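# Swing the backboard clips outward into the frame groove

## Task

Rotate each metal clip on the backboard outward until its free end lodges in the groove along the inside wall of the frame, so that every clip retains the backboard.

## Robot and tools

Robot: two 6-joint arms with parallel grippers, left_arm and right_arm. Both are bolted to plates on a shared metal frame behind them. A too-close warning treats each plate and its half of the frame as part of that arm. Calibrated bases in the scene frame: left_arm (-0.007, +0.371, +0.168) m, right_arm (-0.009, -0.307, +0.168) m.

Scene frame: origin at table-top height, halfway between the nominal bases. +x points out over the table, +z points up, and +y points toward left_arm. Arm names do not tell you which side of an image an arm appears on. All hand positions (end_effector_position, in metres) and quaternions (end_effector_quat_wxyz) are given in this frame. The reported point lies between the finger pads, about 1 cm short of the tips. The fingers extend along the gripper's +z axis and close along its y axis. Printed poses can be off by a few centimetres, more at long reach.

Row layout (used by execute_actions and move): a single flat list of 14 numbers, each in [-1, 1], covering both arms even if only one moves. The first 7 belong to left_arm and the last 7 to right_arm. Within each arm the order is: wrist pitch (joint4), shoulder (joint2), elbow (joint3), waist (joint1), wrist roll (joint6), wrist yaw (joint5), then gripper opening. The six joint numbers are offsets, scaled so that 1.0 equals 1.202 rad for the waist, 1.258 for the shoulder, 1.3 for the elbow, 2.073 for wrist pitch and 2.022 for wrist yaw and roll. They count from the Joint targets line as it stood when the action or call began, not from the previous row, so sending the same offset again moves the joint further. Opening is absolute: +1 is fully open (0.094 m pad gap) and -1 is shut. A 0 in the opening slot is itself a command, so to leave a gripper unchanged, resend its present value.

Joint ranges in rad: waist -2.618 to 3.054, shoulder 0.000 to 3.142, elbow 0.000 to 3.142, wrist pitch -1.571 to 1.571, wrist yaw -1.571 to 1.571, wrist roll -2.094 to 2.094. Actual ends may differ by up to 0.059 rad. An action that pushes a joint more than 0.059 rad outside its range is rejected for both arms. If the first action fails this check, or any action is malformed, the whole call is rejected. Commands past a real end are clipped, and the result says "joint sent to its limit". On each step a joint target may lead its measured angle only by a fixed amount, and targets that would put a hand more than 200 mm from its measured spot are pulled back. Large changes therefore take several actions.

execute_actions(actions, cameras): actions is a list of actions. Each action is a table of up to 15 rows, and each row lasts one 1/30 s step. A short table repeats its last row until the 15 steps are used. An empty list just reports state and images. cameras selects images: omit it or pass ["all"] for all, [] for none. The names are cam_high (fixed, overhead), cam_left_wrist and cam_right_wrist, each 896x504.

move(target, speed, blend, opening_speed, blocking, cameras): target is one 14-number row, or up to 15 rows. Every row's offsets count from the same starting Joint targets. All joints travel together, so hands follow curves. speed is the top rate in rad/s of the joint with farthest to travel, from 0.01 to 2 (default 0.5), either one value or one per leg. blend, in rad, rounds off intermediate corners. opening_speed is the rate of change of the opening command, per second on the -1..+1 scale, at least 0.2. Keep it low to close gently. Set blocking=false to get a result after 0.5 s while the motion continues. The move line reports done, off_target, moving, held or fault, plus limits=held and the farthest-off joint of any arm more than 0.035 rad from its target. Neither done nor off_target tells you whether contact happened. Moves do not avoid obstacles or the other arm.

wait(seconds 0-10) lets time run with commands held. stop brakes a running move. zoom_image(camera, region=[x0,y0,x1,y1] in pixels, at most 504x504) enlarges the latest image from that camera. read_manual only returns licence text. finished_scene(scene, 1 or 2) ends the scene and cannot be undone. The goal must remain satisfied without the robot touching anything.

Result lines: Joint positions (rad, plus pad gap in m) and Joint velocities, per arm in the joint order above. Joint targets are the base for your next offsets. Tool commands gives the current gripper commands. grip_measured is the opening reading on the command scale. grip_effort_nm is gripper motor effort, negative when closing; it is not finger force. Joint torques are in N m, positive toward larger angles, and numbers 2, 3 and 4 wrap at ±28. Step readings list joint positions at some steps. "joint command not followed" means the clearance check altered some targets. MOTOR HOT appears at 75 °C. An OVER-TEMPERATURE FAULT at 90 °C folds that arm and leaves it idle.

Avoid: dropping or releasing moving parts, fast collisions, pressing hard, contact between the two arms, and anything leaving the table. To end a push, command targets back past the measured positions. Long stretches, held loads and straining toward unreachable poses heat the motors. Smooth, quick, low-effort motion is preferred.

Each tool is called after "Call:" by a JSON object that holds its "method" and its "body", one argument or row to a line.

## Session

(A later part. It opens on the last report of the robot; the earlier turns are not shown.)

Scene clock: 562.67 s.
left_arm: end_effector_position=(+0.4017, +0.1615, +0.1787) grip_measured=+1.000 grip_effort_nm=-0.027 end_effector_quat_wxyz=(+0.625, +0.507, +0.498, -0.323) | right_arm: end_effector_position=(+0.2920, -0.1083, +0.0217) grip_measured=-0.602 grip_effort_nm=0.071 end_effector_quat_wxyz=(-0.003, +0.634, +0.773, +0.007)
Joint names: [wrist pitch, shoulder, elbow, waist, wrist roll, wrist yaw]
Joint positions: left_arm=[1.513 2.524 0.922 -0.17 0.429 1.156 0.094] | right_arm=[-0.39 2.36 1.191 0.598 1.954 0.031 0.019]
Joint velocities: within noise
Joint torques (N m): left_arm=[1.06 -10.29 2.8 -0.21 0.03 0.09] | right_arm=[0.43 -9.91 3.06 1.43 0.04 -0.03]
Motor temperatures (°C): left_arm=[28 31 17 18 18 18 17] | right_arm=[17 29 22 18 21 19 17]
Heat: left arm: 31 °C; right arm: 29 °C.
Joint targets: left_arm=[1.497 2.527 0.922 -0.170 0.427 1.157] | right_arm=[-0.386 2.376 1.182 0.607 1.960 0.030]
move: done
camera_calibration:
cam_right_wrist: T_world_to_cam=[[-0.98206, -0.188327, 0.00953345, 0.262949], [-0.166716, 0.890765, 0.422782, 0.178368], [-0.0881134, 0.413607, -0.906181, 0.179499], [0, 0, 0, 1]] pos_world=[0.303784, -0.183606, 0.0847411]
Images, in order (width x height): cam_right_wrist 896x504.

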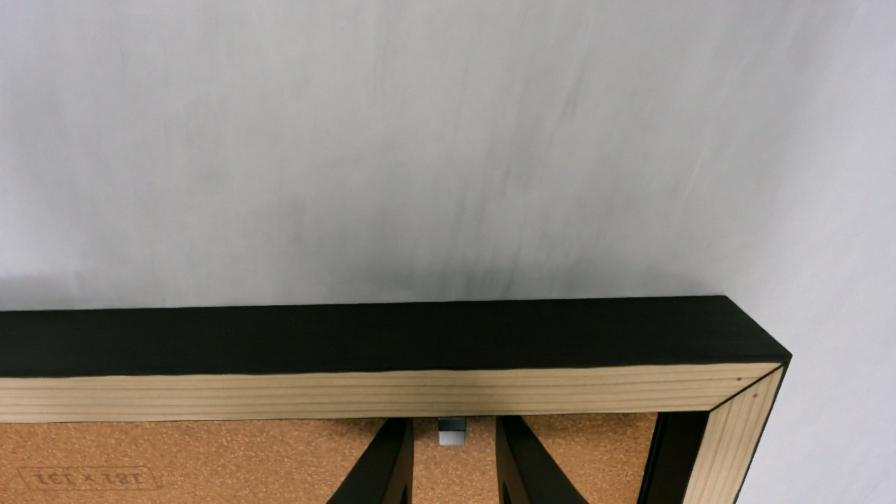

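Call:
{"method": "move", "body": {
  "target": [0,0,0,0,0,0,1,0,0,0,0,0,0,-0.88],
  "opening_speed": 0.3,
  "cameras": ["cam_right_wrist"]
}}

Call:
{"method": "zoom_image", "body": {
  "camera": "cam_right_wrist",
  "region": [350, 340, 570, 470]
}}

Scene clock: 567.53 s.
left_arm: end_effector_position=(+0.4017, +0.1615, +0.1787) grip_measured=+1.000 grip_effort_nm=-0.027 end_effector_quat_wxyz=(+0.625, +0.507, +0.498, -0.323) | right_arm: end_effector_position=(+0.2924, -0.1080, +0.0217) grip_measured=-0.877 grip_effort_nm=-0.227 end_effector_quat_wxyz=(-0.003, +0.634, +0.773, +0.007)
Joint names: [wrist pitch, shoulder, elbow, waist, wrist roll, wrist yaw]
Joint positions: left_arm=[1.513 2.524 0.922 -0.17 0.429 1.156 0.094] | right_arm=[-0.388 2.36 1.191 0.598 1.954 0.031 0.006]
Joint velocities: within noise
Joint torques (N m): left_arm=[1.05 -10.36 2.86 -0.38 -0.01 0.09] | right_arm=[0.43 -9.91 3.04 1.39 0.04 -0.05]
Motor temperatures (°C): left_arm=[28 31 17 18 18 18 17] | right_arm=[17 29 22 18 21 19 17]
Heat: left arm: 31 °C; right arm: 29 °C.
Joint targets: left_arm=[1.497 2.527 0.922 -0.170 0.427 1.157] | right_arm=[-0.386 2.376 1.182 0.607 1.960 0.030]
move: done
camera_calibration:
cam_right_wrist: T_world_to_cam=[[-0.982088, -0.188262, 0.00777177, 0.26344], [-0.167322, 0.890335, 0.423447, 0.178317], [-0.0866383, 0.414562, -0.905888, 0.179096], [0, 0, 0, 1]] pos_world=[0.304075, -0.183412, 0.0846861]
Images, in order (width x height): cam_right_wrist 896x504.

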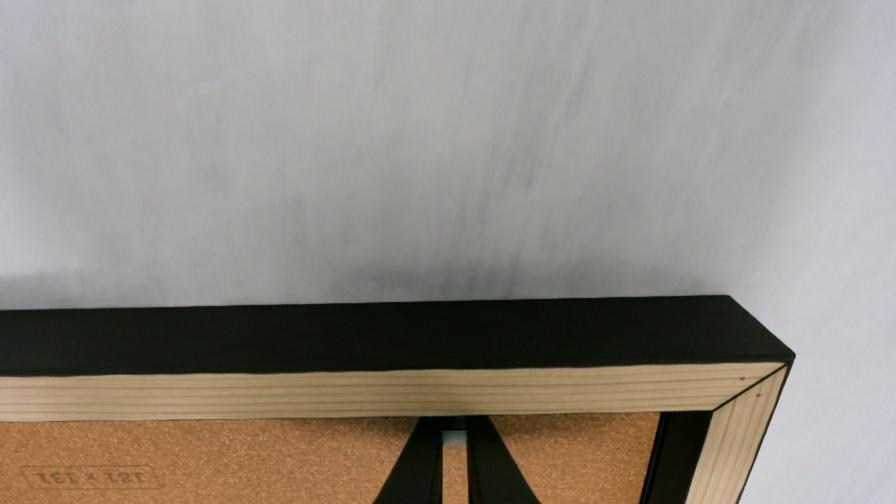

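Scaled by 2.291.

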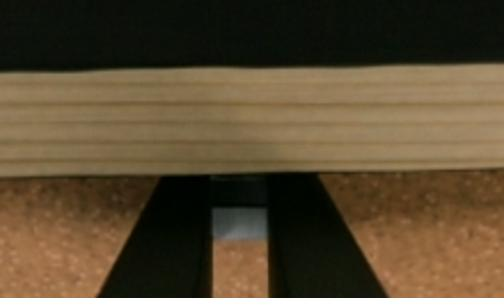

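Call:
{"method": "move", "body": {
  "target": [
    [0,0,0,0,0,0,1,0,0,0,0,0,0,-0.93],
    [0,0,0,0,0,0,1,-0.0075,0,0,0,-0.2374,0,-0.93]
  ],
  "opening_speed": 0.3,
  "speed": 0.3,
  "cameras": ["cam_right_wrist","cam_left_wrist"]
}}

Call:
{"method": "zoom_image", "body": {
  "camera": "cam_right_wrist",
  "region": [350, 340, 570, 470]
}}

Scene clock: 584.13 s.
left_arm: end_effector_position=(+0.4017, +0.1615, +0.1787) grip_measured=+1.000 grip_effort_nm=-0.032 end_effector_quat_wxyz=(+0.625, +0.507, +0.498, -0.323) | right_arm: end_effector_position=(+0.2903, -0.1089, +0.0217) grip_measured=-0.924 grip_effort_nm=-0.359 end_effector_quat_wxyz=(-0.004, +0.439, +0.899, +0.004)
Joint names: [wrist pitch, shoulder, elbow, waist, wrist roll, wrist yaw]
Joint positions: left_arm=[1.513 2.524 0.922 -0.17 0.429 1.156 0.094] | right_arm=[-0.397 2.36 1.191 0.598 1.489 0.028 0.004]
Joint velocities: within noise
Joint torques (N m): left_arm=[1.07 -10.24 2.8 -0.39 0.03 0.13] | right_arm=[0.34 -9.91 3.04 1.42 -0.11 -0.02]
Motor temperatures (°C): left_arm=[28 31 17 18 18 18 17] | right_arm=[17 30 22 18 21 19 17]
Heat: left arm: 31 °C; right arm: 30 °C.
Joint targets: left_arm=[1.497 2.527 0.922 -0.170 0.427 1.157] | right_arm=[-0.401 2.376 1.182 0.607 1.480 0.029]
move: done
camera_calibration:
cam_right_wrist: T_world_to_cam=[[-0.793617, -0.608307, 0.0115871, 0.160646], [-0.547783, 0.722685, 0.421498, 0.271001], [-0.264774, 0.328161, -0.906755, 0.221597], [0, 0, 0, 1]] pos_world=[0.334615, -0.170846, 0.0848463]
Images, in order (width x height): cam_left_wrist 896x504, cam_right_wrist 896x504.

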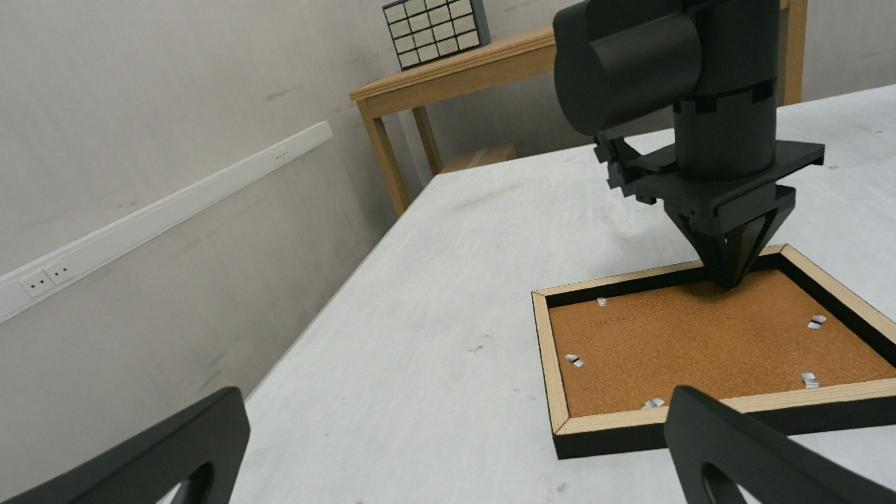

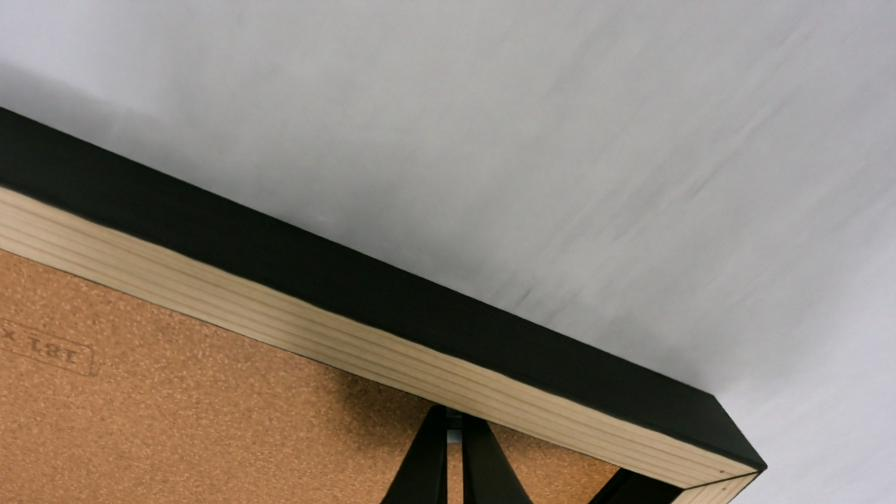

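Scaled by 2.291.

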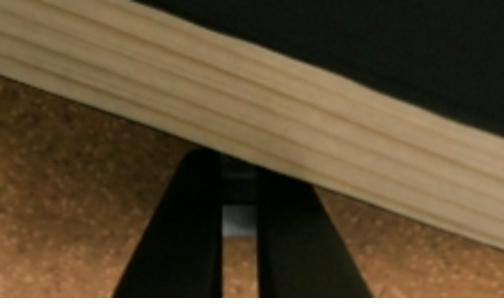

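Call:
{"method": "move", "body": {
  "target": [0,0,0,0,0,0,1,-0.0075,0,0,0,-0.2374,0,-0.93],
  "speed": 0.3,
  "cameras": ["cam_right_wrist"]
}}

Call:
{"method": "zoom_image", "body": {
  "camera": "cam_right_wrist",
  "region": [350, 340, 570, 470]
}}

Scene clock: 590.27 s.
left_arm: end_effector_position=(+0.4017, +0.1615, +0.1787) grip_measured=+1.000 grip_effort_nm=-0.027 end_effector_quat_wxyz=(+0.625, +0.507, +0.498, -0.323) | right_arm: end_effector_position=(+0.2879, -0.1107, +0.0217) grip_measured=-0.924 grip_effort_nm=-0.359 end_effector_quat_wxyz=(-0.007, +0.213, +0.977, +0.001)
Joint names: [wrist pitch, shoulder, elbow, waist, wrist roll, wrist yaw]
Joint positions: left_arm=[1.513 2.524 0.922 -0.17 0.429 1.156 0.094] | right_arm=[-0.409 2.36 1.191 0.598 1.009 0.03 0.004]
Joint velocities: within noise
Joint torques (N m): left_arm=[1.02 -10.22 2.92 -0.34 0 0.07] | right_arm=[0.27 -9.87 3 1.37 -0.11 -0.03]
Motor temperatures (°C): left_arm=[28 31 17 18 18 18 17] | right_arm=[17 30 22 18 21 19 17]
Heat: left arm: 31 °C; right arm: 30 °C.
Joint targets: left_arm=[1.497 2.527 0.922 -0.170 0.427 1.157] | right_arm=[-0.417 2.376 1.182 0.607 1.000 0.030]
move: done
camera_calibration:
cam_right_wrist: T_world_to_cam=[[-0.422659, -0.90612, 0.0175257, 0.0177947], [-0.817929, 0.389708, 0.423225, 0.311897], [-0.390322, 0.164545, -0.905855, 0.239589], [0, 0, 0, 1]] pos_world=[0.356148, -0.144848, 0.0847189]
Images, in order (width x height): cam_right_wrist 896x504.

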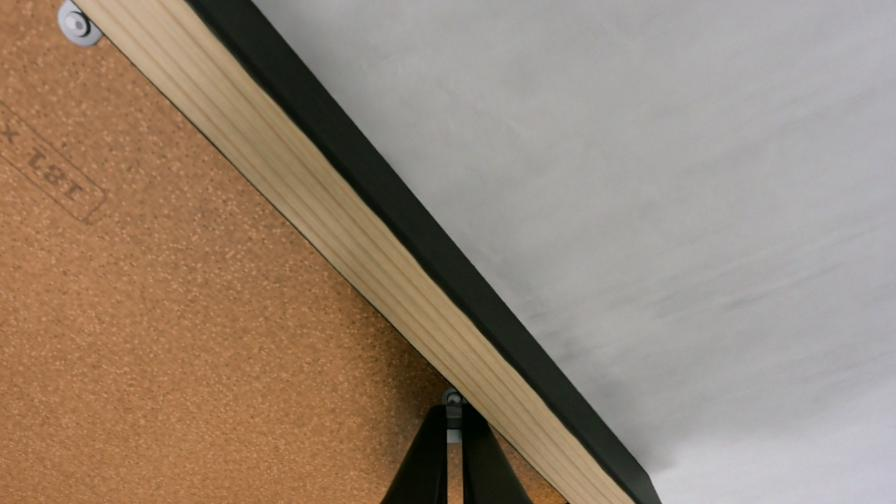

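Scaled by 2.291.

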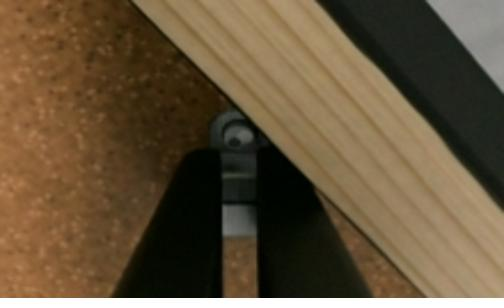

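Call:
{"method": "move", "body": {
  "target": [
    [0,0,0,0,0,0,1,0,0,0,0,0,0,-0.8],
    [0,0,0,0,0,0,1,-0.0352,-0.0978,0,0,0,0,-0.8],
    [0,0,0,0,0,0,1,-0.0125,-0.1359,-0.0562,-0.0449,-0.3422,0,0.234]
  ],
  "speed": [0.3,0.2,0.6],
  "opening_speed": 1.5,
  "cameras": ["cam_right_wrist"]
}}

Scene clock: 619.30 s.
left_arm: end_effector_position=(+0.4017, +0.1615, +0.1787) grip_measured=+1.000 grip_effort_nm=-0.027 end_effector_quat_wxyz=(+0.625, +0.507, +0.498, -0.323) | right_arm: end_effector_position=(+0.2837, -0.1296, +0.0496) grip_measured=+0.232 grip_effort_nm=0.061 end_effector_quat_wxyz=(-0.006, -0.114, +0.993, +0.005)
Joint names: [wrist pitch, shoulder, elbow, waist, wrist roll, wrist yaw]
Joint positions: left_arm=[1.513 2.524 0.922 -0.17 0.429 1.156 0.094] | right_arm=[-0.454 2.241 1.119 0.56 0.315 0.026 0.058]
Joint velocities: within noise
Joint torques (N m): left_arm=[1.01 -10.32 2.84 -0.38 0 0.08] | right_arm=[0.47 -14.08 3.19 -0.1 -0.1 0.01]
Motor temperatures (°C): left_arm=[28 31 17 18 18 18 17] | right_arm=[17 30 22 18 21 19 17]
Heat: left arm: 31 °C; right arm: 30 °C.
Joint targets: left_arm=[1.497 2.527 0.922 -0.170 0.427 1.157] | right_arm=[-0.443 2.205 1.109 0.553 0.308 0.030]
move: off_target (right_arm); target 3's new numbers were sent with right_arm's shoulder 0.036 rad from that target; right_arm: the shoulder is farthest, 0.036 rad from its target
camera_calibration:
cam_right_wrist: T_world_to_cam=[[0.217757, -0.975991, 0.00490064, -0.191782], [-0.885358, -0.195417, 0.421845, 0.247334], [-0.410759, -0.0961983, -0.906655, 0.238361], [0, 0, 0, 1]] pos_world=[0.35865, -0.115914, 0.112715]
Images, in order (width x height): cam_right_wrist 896x504.

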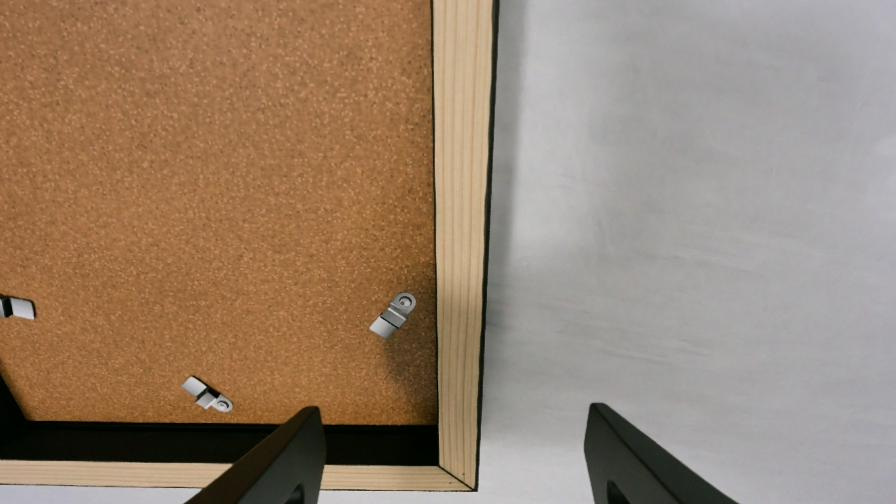

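Call:
{"method": "move", "body": {
  "target": [0,0,0,0,0,0,1,0.0273,0.0819,0.0423,-0.0075,-0.0045,0,0.234],
  "speed": 0.15,
  "cameras": ["cam_right_wrist"]
}}

Scene clock: 643.47 s.
left_arm: end_effector_position=(+0.4017, +0.1615, +0.1787) grip_measured=+1.000 grip_effort_nm=-0.022 end_effector_quat_wxyz=(+0.625, +0.507, +0.498, -0.323) | right_arm: end_effector_position=(+0.2938, -0.1263, +0.0350) grip_measured=+0.232 grip_effort_nm=0.061 end_effector_quat_wxyz=(+0.004, -0.113, +0.993, +0.010)
Joint names: [wrist pitch, shoulder, elbow, waist, wrist roll, wrist yaw]
Joint positions: left_arm=[1.513 2.524 0.922 -0.17 0.429 1.156 0.094] | right_arm=[-0.398 2.296 1.141 0.551 0.306 0.026 0.058]
Joint velocities: within noise
Joint torques (N m): left_arm=[1.01 -10.26 2.97 -0.43 0 0.11] | right_arm=[0.52 -9.78 5.45 -0.21 -0.11 0.01]
Motor temperatures (°C): left_arm=[29 32 17 18 18 18 17] | right_arm=[17 30 22 18 21 19 17]
Heat: left arm: 32 °C; right arm: 30 °C.
Joint targets: left_arm=[1.497 2.527 0.922 -0.170 0.427 1.157] | right_arm=[-0.386 2.308 1.163 0.544 0.299 0.030]
move: done
camera_calibration:
cam_right_wrist: T_world_to_cam=[[0.217204, -0.976124, -0.0022762, -0.190264], [-0.893624, -0.199783, 0.401898, 0.265729], [-0.392757, -0.0852597, -0.915682, 0.225996], [0, 0, 0, 1]] pos_world=[0.36755, -0.113364, 0.0997117]
Images, in order (width x height): cam_right_wrist 896x504.

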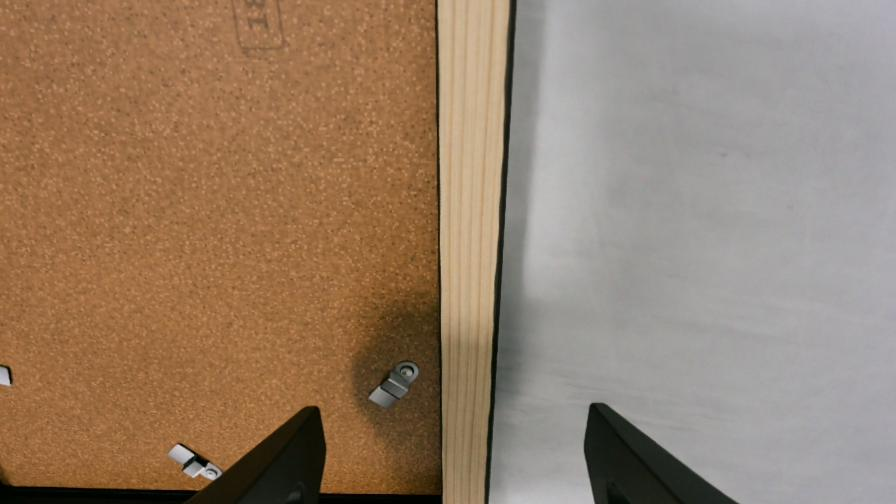

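Call:
{"method": "move", "body": {
  "target": [0,0,0,0,0,0,1,0.0106,0.0290,0,0,0,0,0.234],
  "speed": 0.1,
  "cameras": ["cam_right_wrist"]
}}

Call:
{"method": "zoom_image", "body": {
  "camera": "cam_right_wrist",
  "region": [290, 340, 510, 470]
}}

Scene clock: 651.07 s.
left_arm: end_effector_position=(+0.4017, +0.1615, +0.1787) grip_measured=+1.000 grip_effort_nm=-0.027 end_effector_quat_wxyz=(+0.625, +0.507, +0.498, -0.323) | right_arm: end_effector_position=(+0.2905, -0.1277, +0.0234) grip_measured=+0.232 grip_effort_nm=0.061 end_effector_quat_wxyz=(-0.002, -0.114, +0.993, +0.007)
Joint names: [wrist pitch, shoulder, elbow, waist, wrist roll, wrist yaw]
Joint positions: left_arm=[1.513 2.524 0.922 -0.17 0.429 1.156 0.094] | right_arm=[-0.376 2.331 1.142 0.551 0.306 0.026 0.058]
Joint velocities: within noise
Joint torques (N m): left_arm=[1.05 -10.35 2.92 -0.38 -0.03 0.11] | right_arm=[0.49 -9.77 5.2 -0.21 -0.1 0.02]
Motor temperatures (°C): left_arm=[29 32 17 18 18 18 17] | right_arm=[17 29 23 18 21 19 17]
Heat: left arm: 32 °C; right arm: 29 °C.
Joint targets: left_arm=[1.497 2.527 0.922 -0.170 0.427 1.157] | right_arm=[-0.364 2.344 1.164 0.544 0.299 0.030]
move: done
camera_calibration:
cam_right_wrist: T_world_to_cam=[[0.218093, -0.975926, 0.00185633, -0.191283], [-0.888764, -0.197828, 0.413476, 0.265738], [-0.403155, -0.091826, -0.910513, 0.215994], [0, 0, 0, 1]] pos_world=[0.364975, -0.114274, 0.0871437]
Images, in order (width x height): cam_right_wrist 896x504.

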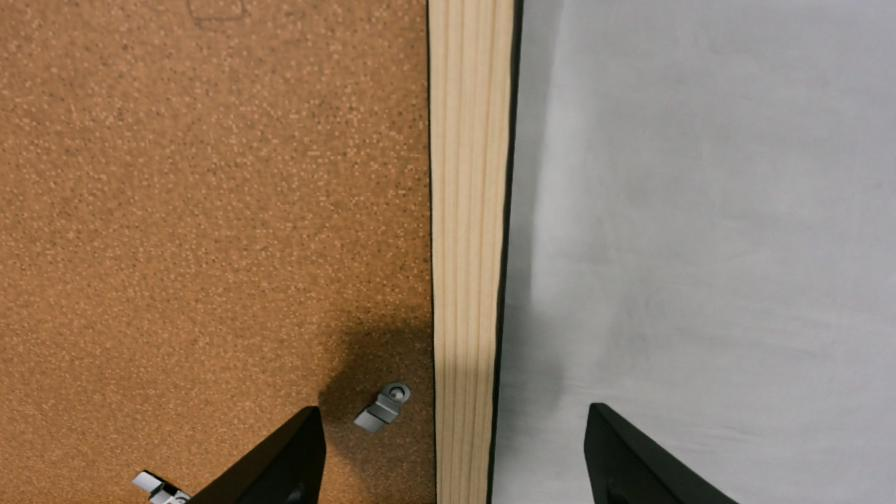

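Scaled by 2.291.

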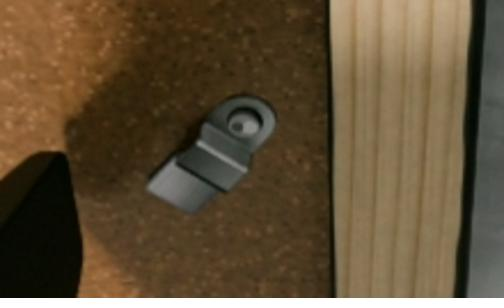

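Call:
{"method": "move", "body": {
  "target": [
    [0,0,0,0,0,0,1,0.001,0.0024,0,0,0,0,0.234],
    [0,0,0,0,0,0,1,0.001,0.0024,0,0,0,0,-0.36]
  ],
  "speed": 0.1,
  "opening_speed": 0.5,
  "cameras": ["cam_right_wrist"]
}}

Call:
{"method": "zoom_image", "body": {
  "camera": "cam_right_wrist",
  "region": [330, 340, 550, 470]
}}

Scene clock: 659.20 s.
left_arm: end_effector_position=(+0.4017, +0.1615, +0.1787) grip_measured=+1.000 grip_effort_nm=-0.027 end_effector_quat_wxyz=(+0.625, +0.507, +0.498, -0.323) | right_arm: end_effector_position=(+0.2911, -0.1274, +0.0234) grip_measured=-0.358 grip_effort_nm=-0.154 end_effector_quat_wxyz=(-0.001, -0.114, +0.993, +0.007)
Joint names: [wrist pitch, shoulder, elbow, waist, wrist roll, wrist yaw]
Joint positions: left_arm=[1.513 2.524 0.922 -0.17 0.429 1.156 0.094] | right_arm=[-0.373 2.331 1.142 0.551 0.306 0.026 0.03]
Joint velocities: within noise
Joint torques (N m): left_arm=[1.04 -10.29 2.86 -0.38 0.03 0.08] | right_arm=[0.49 -9.51 5.23 -0.2 -0.11 0.01]
Motor temperatures (°C): left_arm=[29 32 17 18 18 18 17] | right_arm=[17 29 23 18 21 19 17]
Heat: left arm: 32 °C; right arm: 29 °C.
Joint targets: left_arm=[1.497 2.527 0.922 -0.170 0.427 1.157] | right_arm=[-0.362 2.348 1.164 0.544 0.299 0.030]
move: done
camera_calibration:
cam_right_wrist: T_world_to_cam=[[0.218358, -0.975868, 0.00103119, -0.191128], [-0.889659, -0.198633, 0.41116, 0.266524], [-0.401033, -0.0906974, -0.911563, 0.215807], [0, 0, 0, 1]] pos_world=[0.365395, -0.114002, 0.0873348]
Images, in order (width x height): cam_right_wrist 896x504.

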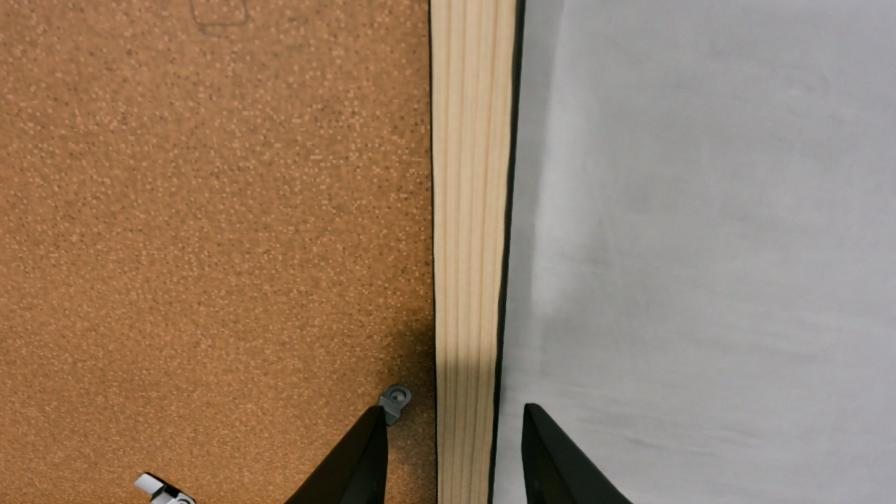

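Scaled by 2.291.

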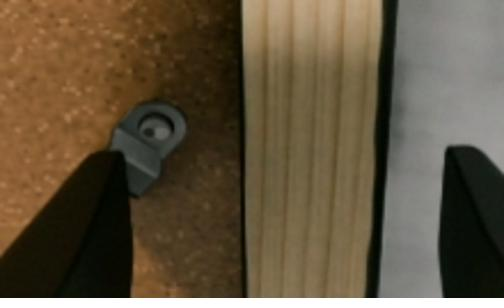

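Call:
{"method": "move", "body": {
  "target": [
    [0,0,0,0,0,0,1,0,0,0,0,0,0,0.234],
    [0,0,0,0,0,0,1,0.001,0.0032,0,0,0,0,0.234]
  ],
  "speed": 0.1,
  "opening_speed": 1,
  "cameras": ["cam_right_wrist"]
}}

Call:
{"method": "zoom_image", "body": {
  "camera": "cam_right_wrist",
  "region": [290, 340, 510, 470]
}}

Scene clock: 667.17 s.
left_arm: end_effector_position=(+0.4017, +0.1615, +0.1787) grip_measured=+1.000 grip_effort_nm=-0.027 end_effector_quat_wxyz=(+0.625, +0.507, +0.498, -0.323) | right_arm: end_effector_position=(+0.2901, -0.1279, +0.0214) grip_measured=+0.232 grip_effort_nm=0.066 end_effector_quat_wxyz=(-0.003, -0.114, +0.993, +0.007)
Joint names: [wrist pitch, shoulder, elbow, waist, wrist roll, wrist yaw]
Joint positions: left_arm=[1.513 2.524 0.922 -0.17 0.429 1.156 0.094] | right_arm=[-0.372 2.337 1.142 0.551 0.306 0.026 0.058]
Joint velocities: within noise
Joint torques (N m): left_arm=[1.03 -10.33 2.78 -0.35 0.02 0.11] | right_arm=[0.48 -9.69 5.2 -0.17 -0.11 0.01]
Motor temperatures (°C): left_arm=[29 32 17 18 18 18 17] | right_arm=[17 29 23 18 21 19 17]
Heat: left arm: 32 °C; right arm: 29 °C.
Joint targets: left_arm=[1.497 2.527 0.922 -0.170 0.427 1.157] | right_arm=[-0.360 2.352 1.164 0.544 0.299 0.030]
move: done
camera_calibration:
cam_right_wrist: T_world_to_cam=[[0.218527, -0.975828, 0.00232625, -0.191473], [-0.888135, -0.1979, 0.414791, 0.265913], [-0.404304, -0.0927091, -0.909914, 0.214178], [0, 0, 0, 1]] pos_world=[0.364602, -0.114365, 0.0850311]
Images, in order (width x height): cam_right_wrist 896x504.

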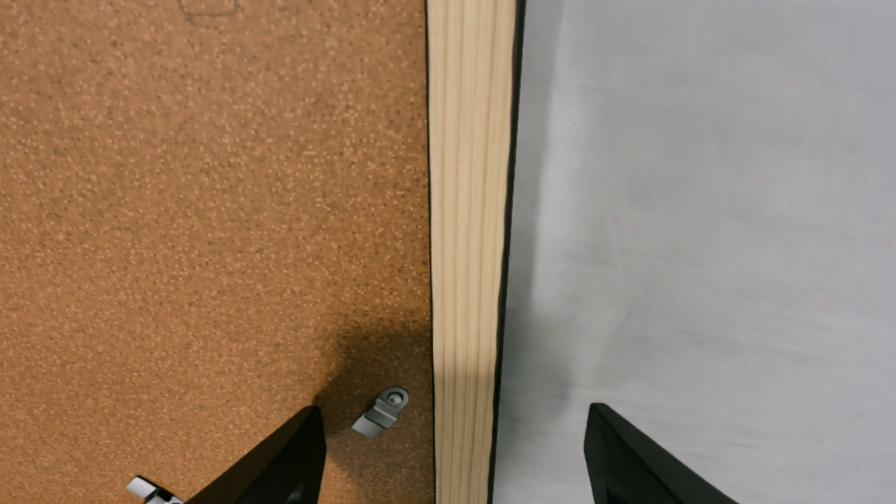

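Scaled by 2.291.

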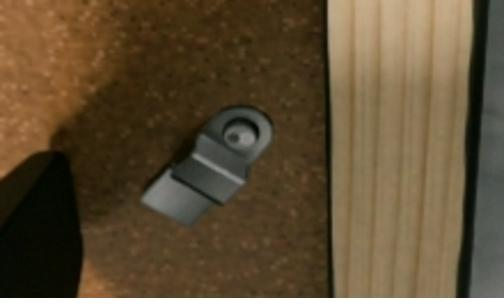

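Call:
{"method": "move", "body": {
  "target": [
    [0,0,0,0,0,0,1,-0.0125,0,0,0,0,0,0.234],
    [0,0,0,0,0,0,1,-0.0125,0,0,0,0,0,-0.36]
  ],
  "speed": 0.1,
  "opening_speed": 0.5,
  "cameras": ["cam_right_wrist"]
}}

Call:
{"method": "zoom_image", "body": {
  "camera": "cam_right_wrist",
  "region": [330, 340, 550, 470]
}}

Scene clock: 676.77 s.
left_arm: end_effector_position=(+0.4017, +0.1615, +0.1787) grip_measured=+1.000 grip_effort_nm=-0.022 end_effector_quat_wxyz=(+0.625, +0.507, +0.498, -0.323) | right_arm: end_effector_position=(+0.2887, -0.1285, +0.0214) grip_measured=-0.358 grip_effort_nm=-0.159 end_effector_quat_wxyz=(-0.006, -0.114, +0.993, +0.006)
Joint names: [wrist pitch, shoulder, elbow, waist, wrist roll, wrist yaw]
Joint positions: left_arm=[1.513 2.524 0.922 -0.17 0.429 1.156 0.094] | right_arm=[-0.378 2.337 1.142 0.551 0.305 0.025 0.03]
Joint velocities: within noise
Joint torques (N m): left_arm=[1.07 -10.33 2.8 -0.38 0.01 0.11] | right_arm=[0.27 -9.69 5.23 -0.2 -0.1 0.02]
Motor temperatures (°C): left_arm=[29 32 17 18 18 18 17] | right_arm=[17 29 23 18 21 19 17]
Heat: left arm: 32 °C; right arm: 29 °C.
Joint targets: left_arm=[1.497 2.527 0.922 -0.170 0.427 1.157] | right_arm=[-0.386 2.352 1.164 0.544 0.299 0.030]
move: done
camera_calibration:
cam_right_wrist: T_world_to_cam=[[0.219151, -0.975685, 0.00347928, -0.191999], [-0.88566, -0.197432, 0.42027, 0.263787], [-0.409364, -0.0951841, -0.907392, 0.214657], [0, 0, 0, 1]] pos_world=[0.363576, -0.114819, 0.0845841]
Images, in order (width x height): cam_right_wrist 896x504.

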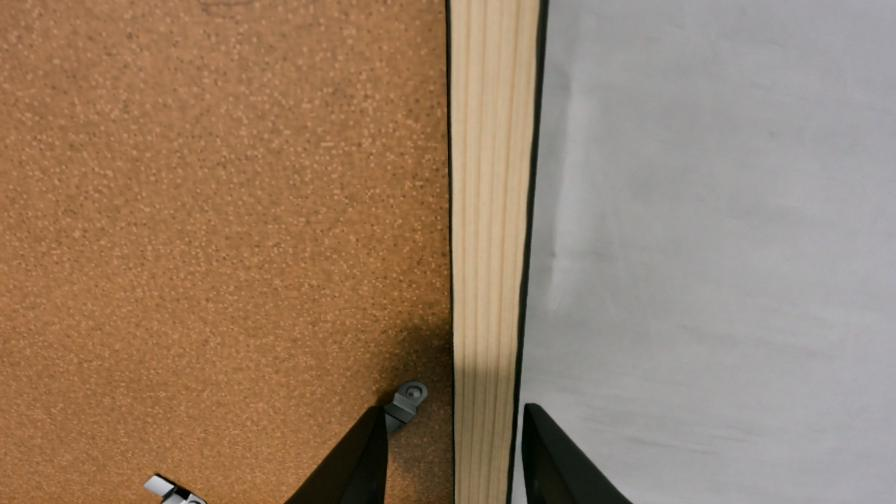

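Scaled by 2.291.

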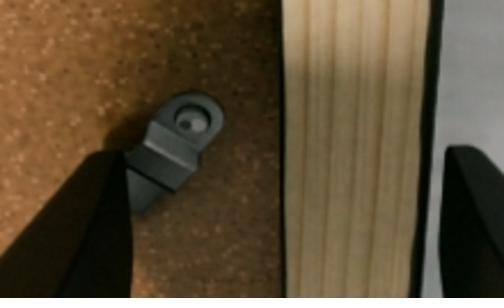

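Call:
{"method": "move", "body": {
  "target": [0,0,0,0,0,0,1,0,0,0,0,0,0,-0.54],
  "opening_speed": 0.2,
  "cameras": ["cam_right_wrist"]
}}

Call:
{"method": "zoom_image", "body": {
  "camera": "cam_right_wrist",
  "region": [330, 340, 550, 470]
}}

Scene clock: 721.57 s.
left_arm: end_effector_position=(+0.4017, +0.1615, +0.1787) grip_measured=+1.000 grip_effort_nm=-0.032 end_effector_quat_wxyz=(+0.625, +0.507, +0.498, -0.323) | right_arm: end_effector_position=(+0.2878, -0.1291, +0.0214) grip_measured=-0.537 grip_effort_nm=-0.212 end_effector_quat_wxyz=(-0.007, -0.115, +0.993, +0.005)
Joint names: [wrist pitch, shoulder, elbow, waist, wrist roll, wrist yaw]
Joint positions: left_arm=[1.513 2.524 0.922 -0.17 0.429 1.156 0.094] | right_arm=[-0.382 2.337 1.142 0.551 0.303 0.025 0.022]
Joint velocities: within noise
Joint torques (N m): left_arm=[1.04 -10.19 2.81 -0.39 0.01 0.12] | right_arm=[0.31 -9.66 5.2 -0.21 -0.07 0.02]
Motor temperatures (°C): left_arm=[29 32 17 18 18 18 17] | right_arm=[17 30 23 18 21 19 17]
Heat: left arm: 32 °C; right arm: 30 °C.
Joint targets: left_arm=[1.497 2.527 0.922 -0.170 0.427 1.157] | right_arm=[-0.386 2.352 1.164 0.544 0.299 0.029]
move: done
camera_calibration:
cam_right_wrist: T_world_to_cam=[[0.221189, -0.975219, 0.00474459, -0.192875], [-0.883734, -0.198377, 0.423865, 0.262131], [-0.41242, -0.0979473, -0.905713, 0.214734], [0, 0, 0, 1]] pos_world=[0.362876, -0.115062, 0.0842945]
Images, in order (width x height): cam_right_wrist 896x504.

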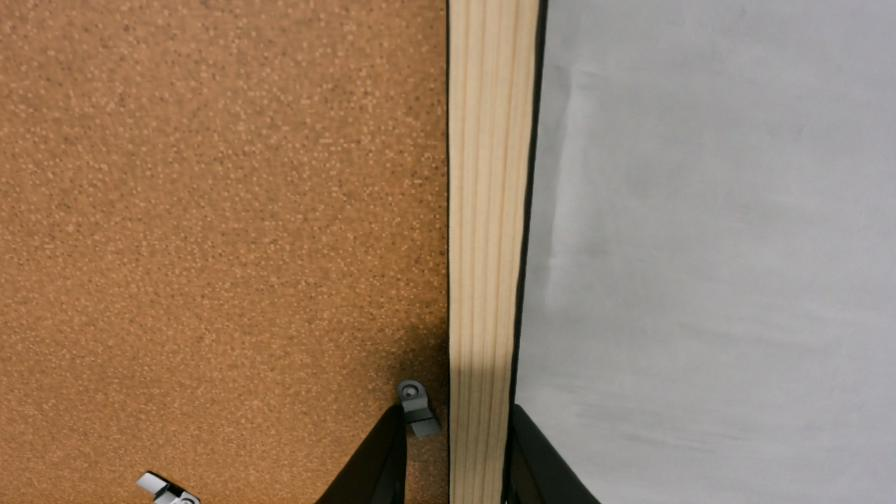

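Scaled by 2.291.

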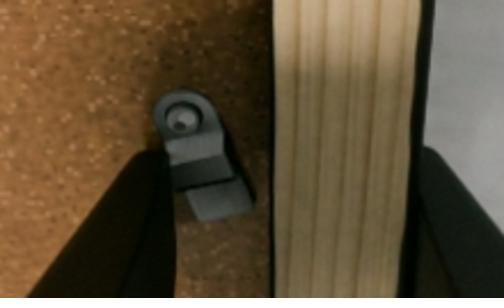

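Call:
{"method": "move", "body": {
  "target": [0,0,0,0,0,0,1,0,0,0,0,0,0,-0.63],
  "opening_speed": 0.2,
  "cameras": []
}}

Call:
{"method": "move", "body": {
  "target": [0,0,0,0,0,0,1,0,0,0,0,0,0,-0.67],
  "opening_speed": 0.2,
  "cameras": ["cam_right_wrist"]
}}

Call:
{"method": "zoom_image", "body": {
  "camera": "cam_right_wrist",
  "region": [330, 340, 550, 470]
}}

Scene clock: 725.87 s.
left_arm: end_effector_position=(+0.4017, +0.1615, +0.1787) grip_measured=+1.000 grip_effort_nm=-0.022 end_effector_quat_wxyz=(+0.625, +0.507, +0.498, -0.323) | right_arm: end_effector_position=(+0.2879, -0.1300, +0.0214) grip_measured=-0.627 grip_effort_nm=-0.222 end_effector_quat_wxyz=(-0.008, -0.115, +0.993, +0.004)
Joint names: [wrist pitch, shoulder, elbow, waist, wrist roll, wrist yaw]
Joint positions: left_arm=[1.513 2.524 0.922 -0.17 0.429 1.156 0.094] | right_arm=[-0.383 2.337 1.142 0.55 0.303 0.026 0.018]
Joint velocities: within noise
Joint torques (N m): left_arm=[1.06 -10.26 2.91 -0.31 0 0.11] | right_arm=[0.32 -9.69 5.18 -0.05 -0.08 0.02]
Motor temperatures (°C): left_arm=[29 32 17 18 18 18 17] | right_arm=[17 30 23 18 21 19 17]
Heat: left arm: 32 °C; right arm: 30 °C.
Joint targets: left_arm=[1.497 2.527 0.922 -0.170 0.427 1.157] | right_arm=[-0.386 2.352 1.164 0.544 0.299 0.030]
move: done
No camera images: "cameras" was empty.

Scene clock: 726.37 s.
left_arm: end_effector_position=(+0.4017, +0.1615, +0.1787) grip_measured=+1.000 grip_effort_nm=-0.017 end_effector_quat_wxyz=(+0.625, +0.507, +0.498, -0.323) | right_arm: end_effector_position=(+0.2880, -0.1304, +0.0214) grip_measured=-0.665 grip_effort_nm=-0.300 end_effector_quat_wxyz=(-0.008, -0.114, +0.993, +0.004)
Joint names: [wrist pitch, shoulder, elbow, waist, wrist roll, wrist yaw]
Joint positions: left_arm=[1.513 2.524 0.922 -0.17 0.429 1.156 0.094] | right_arm=[-0.384 2.337 1.142 0.548 0.303 0.027 0.016]
Joint velocities: within noise
Joint torques (N m): left_arm=[1.01 -10.25 2.8 -0.36 -0.01 0.08] | right_arm=[0.33 -9.66 5.19 0.06 -0.08 0]
Motor temperatures (°C): left_arm=[29 32 17 18 18 18 17] | right_arm=[17 30 23 18 21 19 17]
Heat: left arm: 32 °C; right arm: 30 °C.
Joint targets: left_arm=[1.497 2.527 0.922 -0.170 0.427 1.157] | right_arm=[-0.386 2.352 1.164 0.544 0.299 0.029]
move: done
camera_calibration:
cam_right_wrist: T_world_to_cam=[[0.218685, -0.975769, 0.00718324, -0.193629], [-0.883917, -0.194971, 0.425062, 0.262552], [-0.413362, -0.0993041, -0.905136, 0.214746], [0, 0, 0, 1]] pos_world=[0.363186, -0.116422, 0.0841639]
Images, in order (width x height): cam_right_wrist 896x504.

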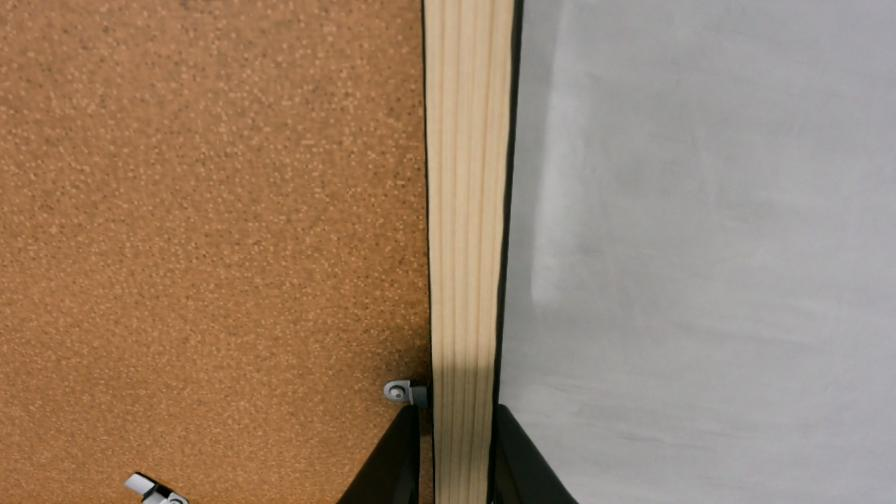

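Scaled by 2.291.

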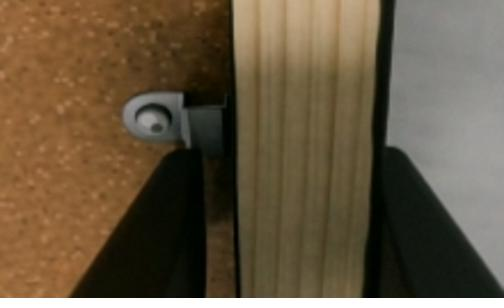

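Call:
{"method": "move", "body": {
  "target": [
    [0,0,0,0,0,0,1,0,0,0,0,0,0,-0.3],
    [0,0,0,0,0,0,1,-0.0444,-0.1065,0,0,0,0,-0.3],
    [0,0,0,0,0,0,1,-0.0405,-0.1192,-0.04,0.2329,-0.6405,0.0074,0.234]
  ],
  "speed": [0.3,0.2,0.6],
  "opening_speed": 1.5,
  "cameras": ["cam_right_wrist"]
}}

Scene clock: 762.97 s.
left_arm: end_effector_position=(+0.4017, +0.1615, +0.1787) grip_measured=+1.000 grip_effort_nm=-0.022 end_effector_quat_wxyz=(+0.625, +0.507, +0.498, -0.323) | right_arm: end_effector_position=(+0.2297, -0.0630, +0.0539) grip_measured=+0.232 grip_effort_nm=0.066 end_effector_quat_wxyz=(+0.004, +0.780, -0.625, -0.001)
Joint names: [wrist pitch, shoulder, elbow, waist, wrist roll, wrist yaw]
Joint positions: left_arm=[1.513 2.524 0.922 -0.17 0.429 1.156 0.094] | right_arm=[-0.468 2.24 1.122 0.818 -0.989 0.039 0.058]
Joint velocities: within noise
Joint torques (N m): left_arm=[1.05 -10.25 2.85 -0.4 0 0.08] | right_arm=[0.34 -14.31 3.21 1.05 -0.11 0.05]
Motor temperatures (°C): left_arm=[29 33 17 18 18 18 17] | right_arm=[17 30 23 18 21 19 17]
Heat: left arm: 33 °C; right arm: 30 °C.
Joint targets: left_arm=[1.497 2.527 0.922 -0.170 0.427 1.157] | right_arm=[-0.470 2.202 1.112 0.824 -0.996 0.044]
move: off_target (right_arm); target 3's new numbers were sent with right_arm's shoulder 0.038 rad from that target; right_arm: the shoulder is farthest, 0.038 rad from its target
camera_calibration:
cam_right_wrist: T_world_to_cam=[[0.97761, 0.210213, 0.00940785, -0.215063], [0.187479, -0.890443, 0.414684, -0.0790536], [0.0955492, -0.403636, -0.909917, 0.0909751], [0, 0, 0, 1]] pos_world=[0.216377, 0.0115373, 0.117585]
Images, in order (width x height): cam_right_wrist 896x504.

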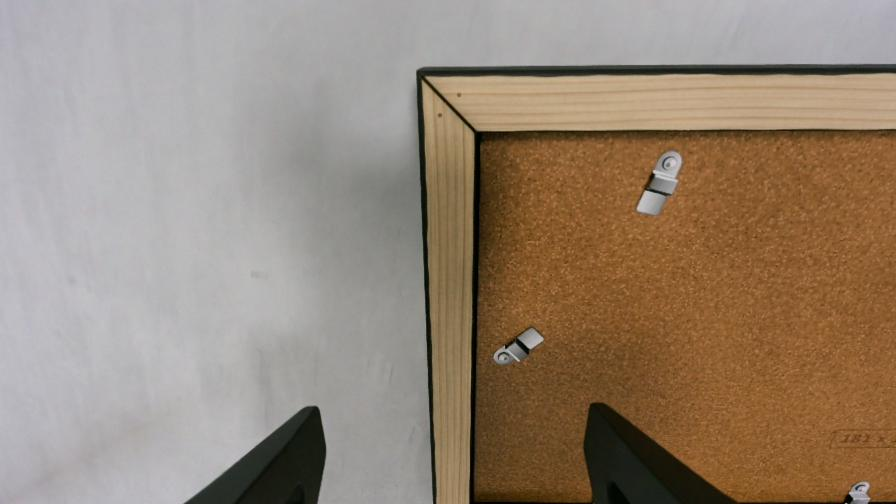

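Call:
{"method": "move", "body": {
  "target": [0,0,0,0,0,0,1,0.0338,0.089,0.0292,0.005,0.003,0,0.234],
  "speed": 0.15,
  "cameras": ["cam_right_wrist"]
}}

Scene clock: 784.00 s.
left_arm: end_effector_position=(+0.4017, +0.1615, +0.1787) grip_measured=+1.000 grip_effort_nm=-0.022 end_effector_quat_wxyz=(+0.625, +0.507, +0.498, -0.323) | right_arm: end_effector_position=(+0.2311, -0.0606, +0.0347) grip_measured=+0.232 grip_effort_nm=0.061 end_effector_quat_wxyz=(+0.002, +0.780, -0.625, +0.000)
Joint names: [wrist pitch, shoulder, elbow, waist, wrist roll, wrist yaw]
Joint positions: left_arm=[1.513 2.524 0.922 -0.17 0.429 1.156 0.094] | right_arm=[-0.409 2.302 1.129 0.818 -0.989 0.039 0.058]
Joint velocities: within noise
Joint torques (N m): left_arm=[1.04 -10.32 2.86 -0.43 0.01 0.1] | right_arm=[0.46 -9.8 5.23 1.63 -0.05 0.04]
Motor temperatures (°C): left_arm=[29 33 17 18 18 18 17] | right_arm=[17 29 23 18 21 19 17]
Heat: left arm: 33 °C; right arm: 29 °C.
Joint targets: left_arm=[1.497 2.527 0.922 -0.170 0.427 1.157] | right_arm=[-0.400 2.313 1.149 0.830 -0.990 0.044]
move: done
camera_calibration:
cam_right_wrist: T_world_to_cam=[[0.977609, 0.210042, 0.0127878, -0.216853], [0.186137, -0.891494, 0.413027, -0.0689253], [0.0981532, -0.401399, -0.910629, 0.0739322], [0, 0, 0, 1]] pos_world=[0.21757, 0.013778, 0.0985659]
Images, in order (width x height): cam_right_wrist 896x504.

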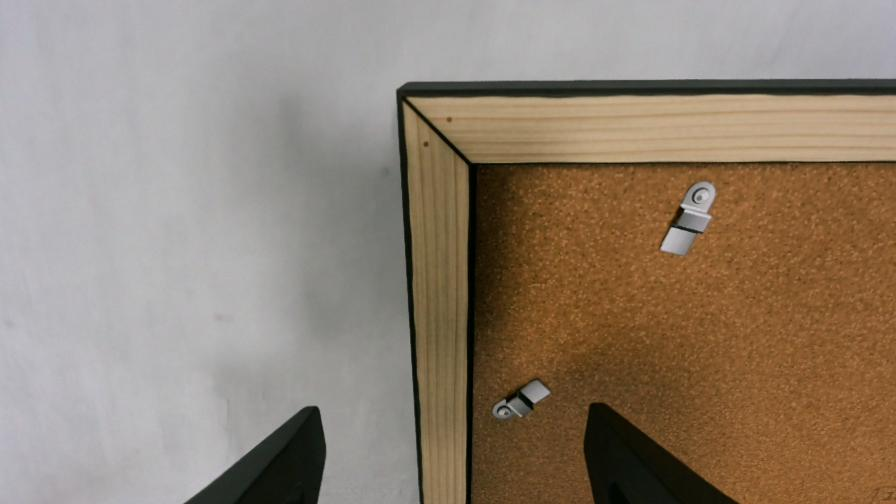

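Call:
{"method": "move", "body": {
  "target": [0,0,0,0,0,0,1,0.0198,0.0294,0,0.0075,0.003,0,0.234],
  "speed": 0.1,
  "cameras": ["cam_right_wrist"]
}}

Call:
{"method": "zoom_image", "body": {
  "camera": "cam_right_wrist",
  "region": [430, 370, 650, 500]
}}

Scene clock: 794.60 s.
left_arm: end_effector_position=(+0.4017, +0.1615, +0.1787) grip_measured=+1.000 grip_effort_nm=-0.022 end_effector_quat_wxyz=(+0.625, +0.507, +0.498, -0.323) | right_arm: end_effector_position=(+0.2286, -0.0569, +0.0234) grip_measured=+0.232 grip_effort_nm=0.061 end_effector_quat_wxyz=(-0.001, +0.784, -0.621, +0.000)
Joint names: [wrist pitch, shoulder, elbow, waist, wrist roll, wrist yaw]
Joint positions: left_arm=[1.513 2.524 0.922 -0.17 0.429 1.156 0.094] | right_arm=[-0.369 2.337 1.129 0.83 -0.989 0.039 0.058]
Joint velocities: within noise
Joint torques (N m): left_arm=[1.04 -10.32 2.77 -0.43 0 0.11] | right_arm=[0.48 -9.68 5.12 1.39 0.02 0.04]
Motor temperatures (°C): left_arm=[29 33 17 18 18 18 17] | right_arm=[17 29 23 18 21 19 17]
Heat: left arm: 33 °C; right arm: 29 °C.
Joint targets: left_arm=[1.497 2.527 0.922 -0.170 0.427 1.157] | right_arm=[-0.359 2.350 1.149 0.839 -0.984 0.044]
move: done
camera_calibration:
cam_right_wrist: T_world_to_cam=[[0.975129, 0.220959, 0.0173285, -0.213978], [0.19459, -0.890935, 0.41033, -0.0623073], [0.106105, -0.396753, -0.911773, 0.0638652], [0, 0, 0, 1]] pos_world=[0.214004, 0.0171075, 0.087505]
Images, in order (width x height): cam_right_wrist 896x504.

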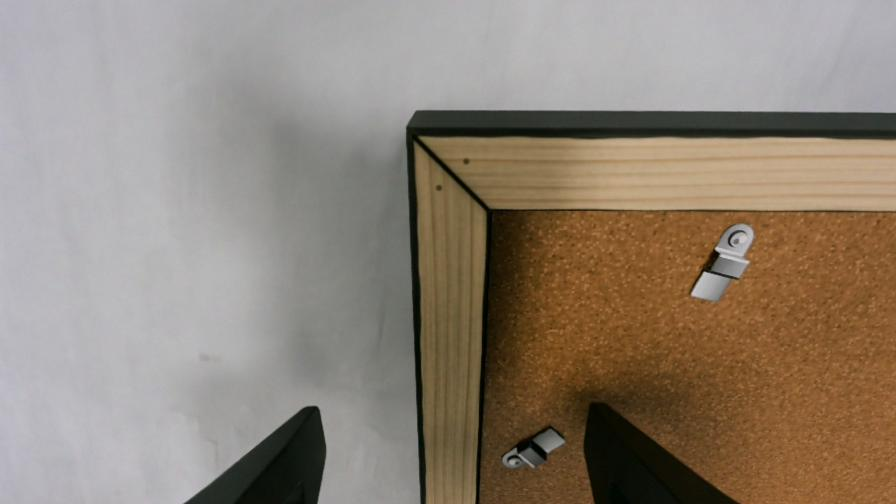

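Scaled by 2.291.

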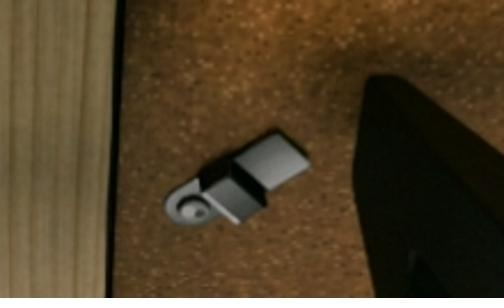

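Call:
{"method": "execute_actions", "body": {
  "actions": [],
  "cameras": ["cam_right_wrist"]
}}

Scene clock: 832.37 s.
left_arm: end_effector_position=(+0.4017, +0.1615, +0.1787) grip_measured=+1.000 grip_effort_nm=-0.027 end_effector_quat_wxyz=(+0.625, +0.507, +0.498, -0.323) | right_arm: end_effector_position=(+0.2288, -0.0566, +0.0234) grip_measured=+0.232 grip_effort_nm=0.066 end_effector_quat_wxyz=(-0.001, +0.784, -0.621, +0.000)
Joint names: [wrist pitch, shoulder, elbow, waist, wrist roll, wrist yaw]
Joint positions: left_arm=[1.513 2.524 0.922 -0.17 0.429 1.156 0.094] | right_arm=[-0.368 2.337 1.129 0.83 -0.989 0.039 0.058]
Joint velocities: within noise
Joint torques (N m): left_arm=[1.03 -10.36 2.95 -0.39 0.02 0.11] | right_arm=[0.47 -9.69 5.11 1.39 0.02 0.03]
Motor temperatures (°C): left_arm=[29 33 17 18 18 18 17] | right_arm=[17 30 23 18 21 19 17]
Heat: left arm: 33 °C; right arm: 30 °C.
Joint targets: left_arm=[1.497 2.527 0.922 -0.170 0.427 1.157] | right_arm=[-0.359 2.350 1.149 0.839 -0.984 0.044]
Tool commands: left_gripper/opening=+1.0 right_gripper/opening=+0.234
camera_calibration:
cam_right_wrist: T_world_to_cam=[[0.975125, 0.220901, 0.0182785, -0.214239], [0.194227, -0.891284, 0.409742, -0.0620846], [0.106804, -0.396, -0.912018, 0.0638152], [0, 0, 0, 1]] pos_world=[0.214153, 0.0172614, 0.0875553]
Images, in order (width x height): cam_right_wrist 896x504.

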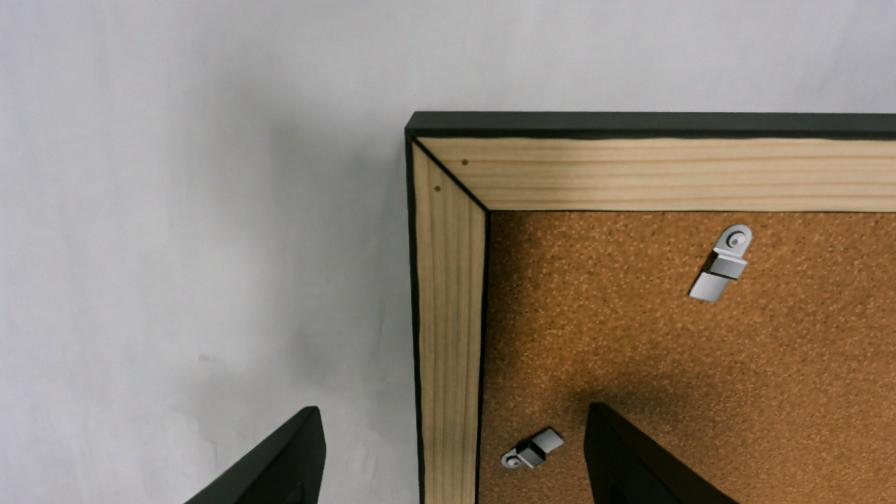

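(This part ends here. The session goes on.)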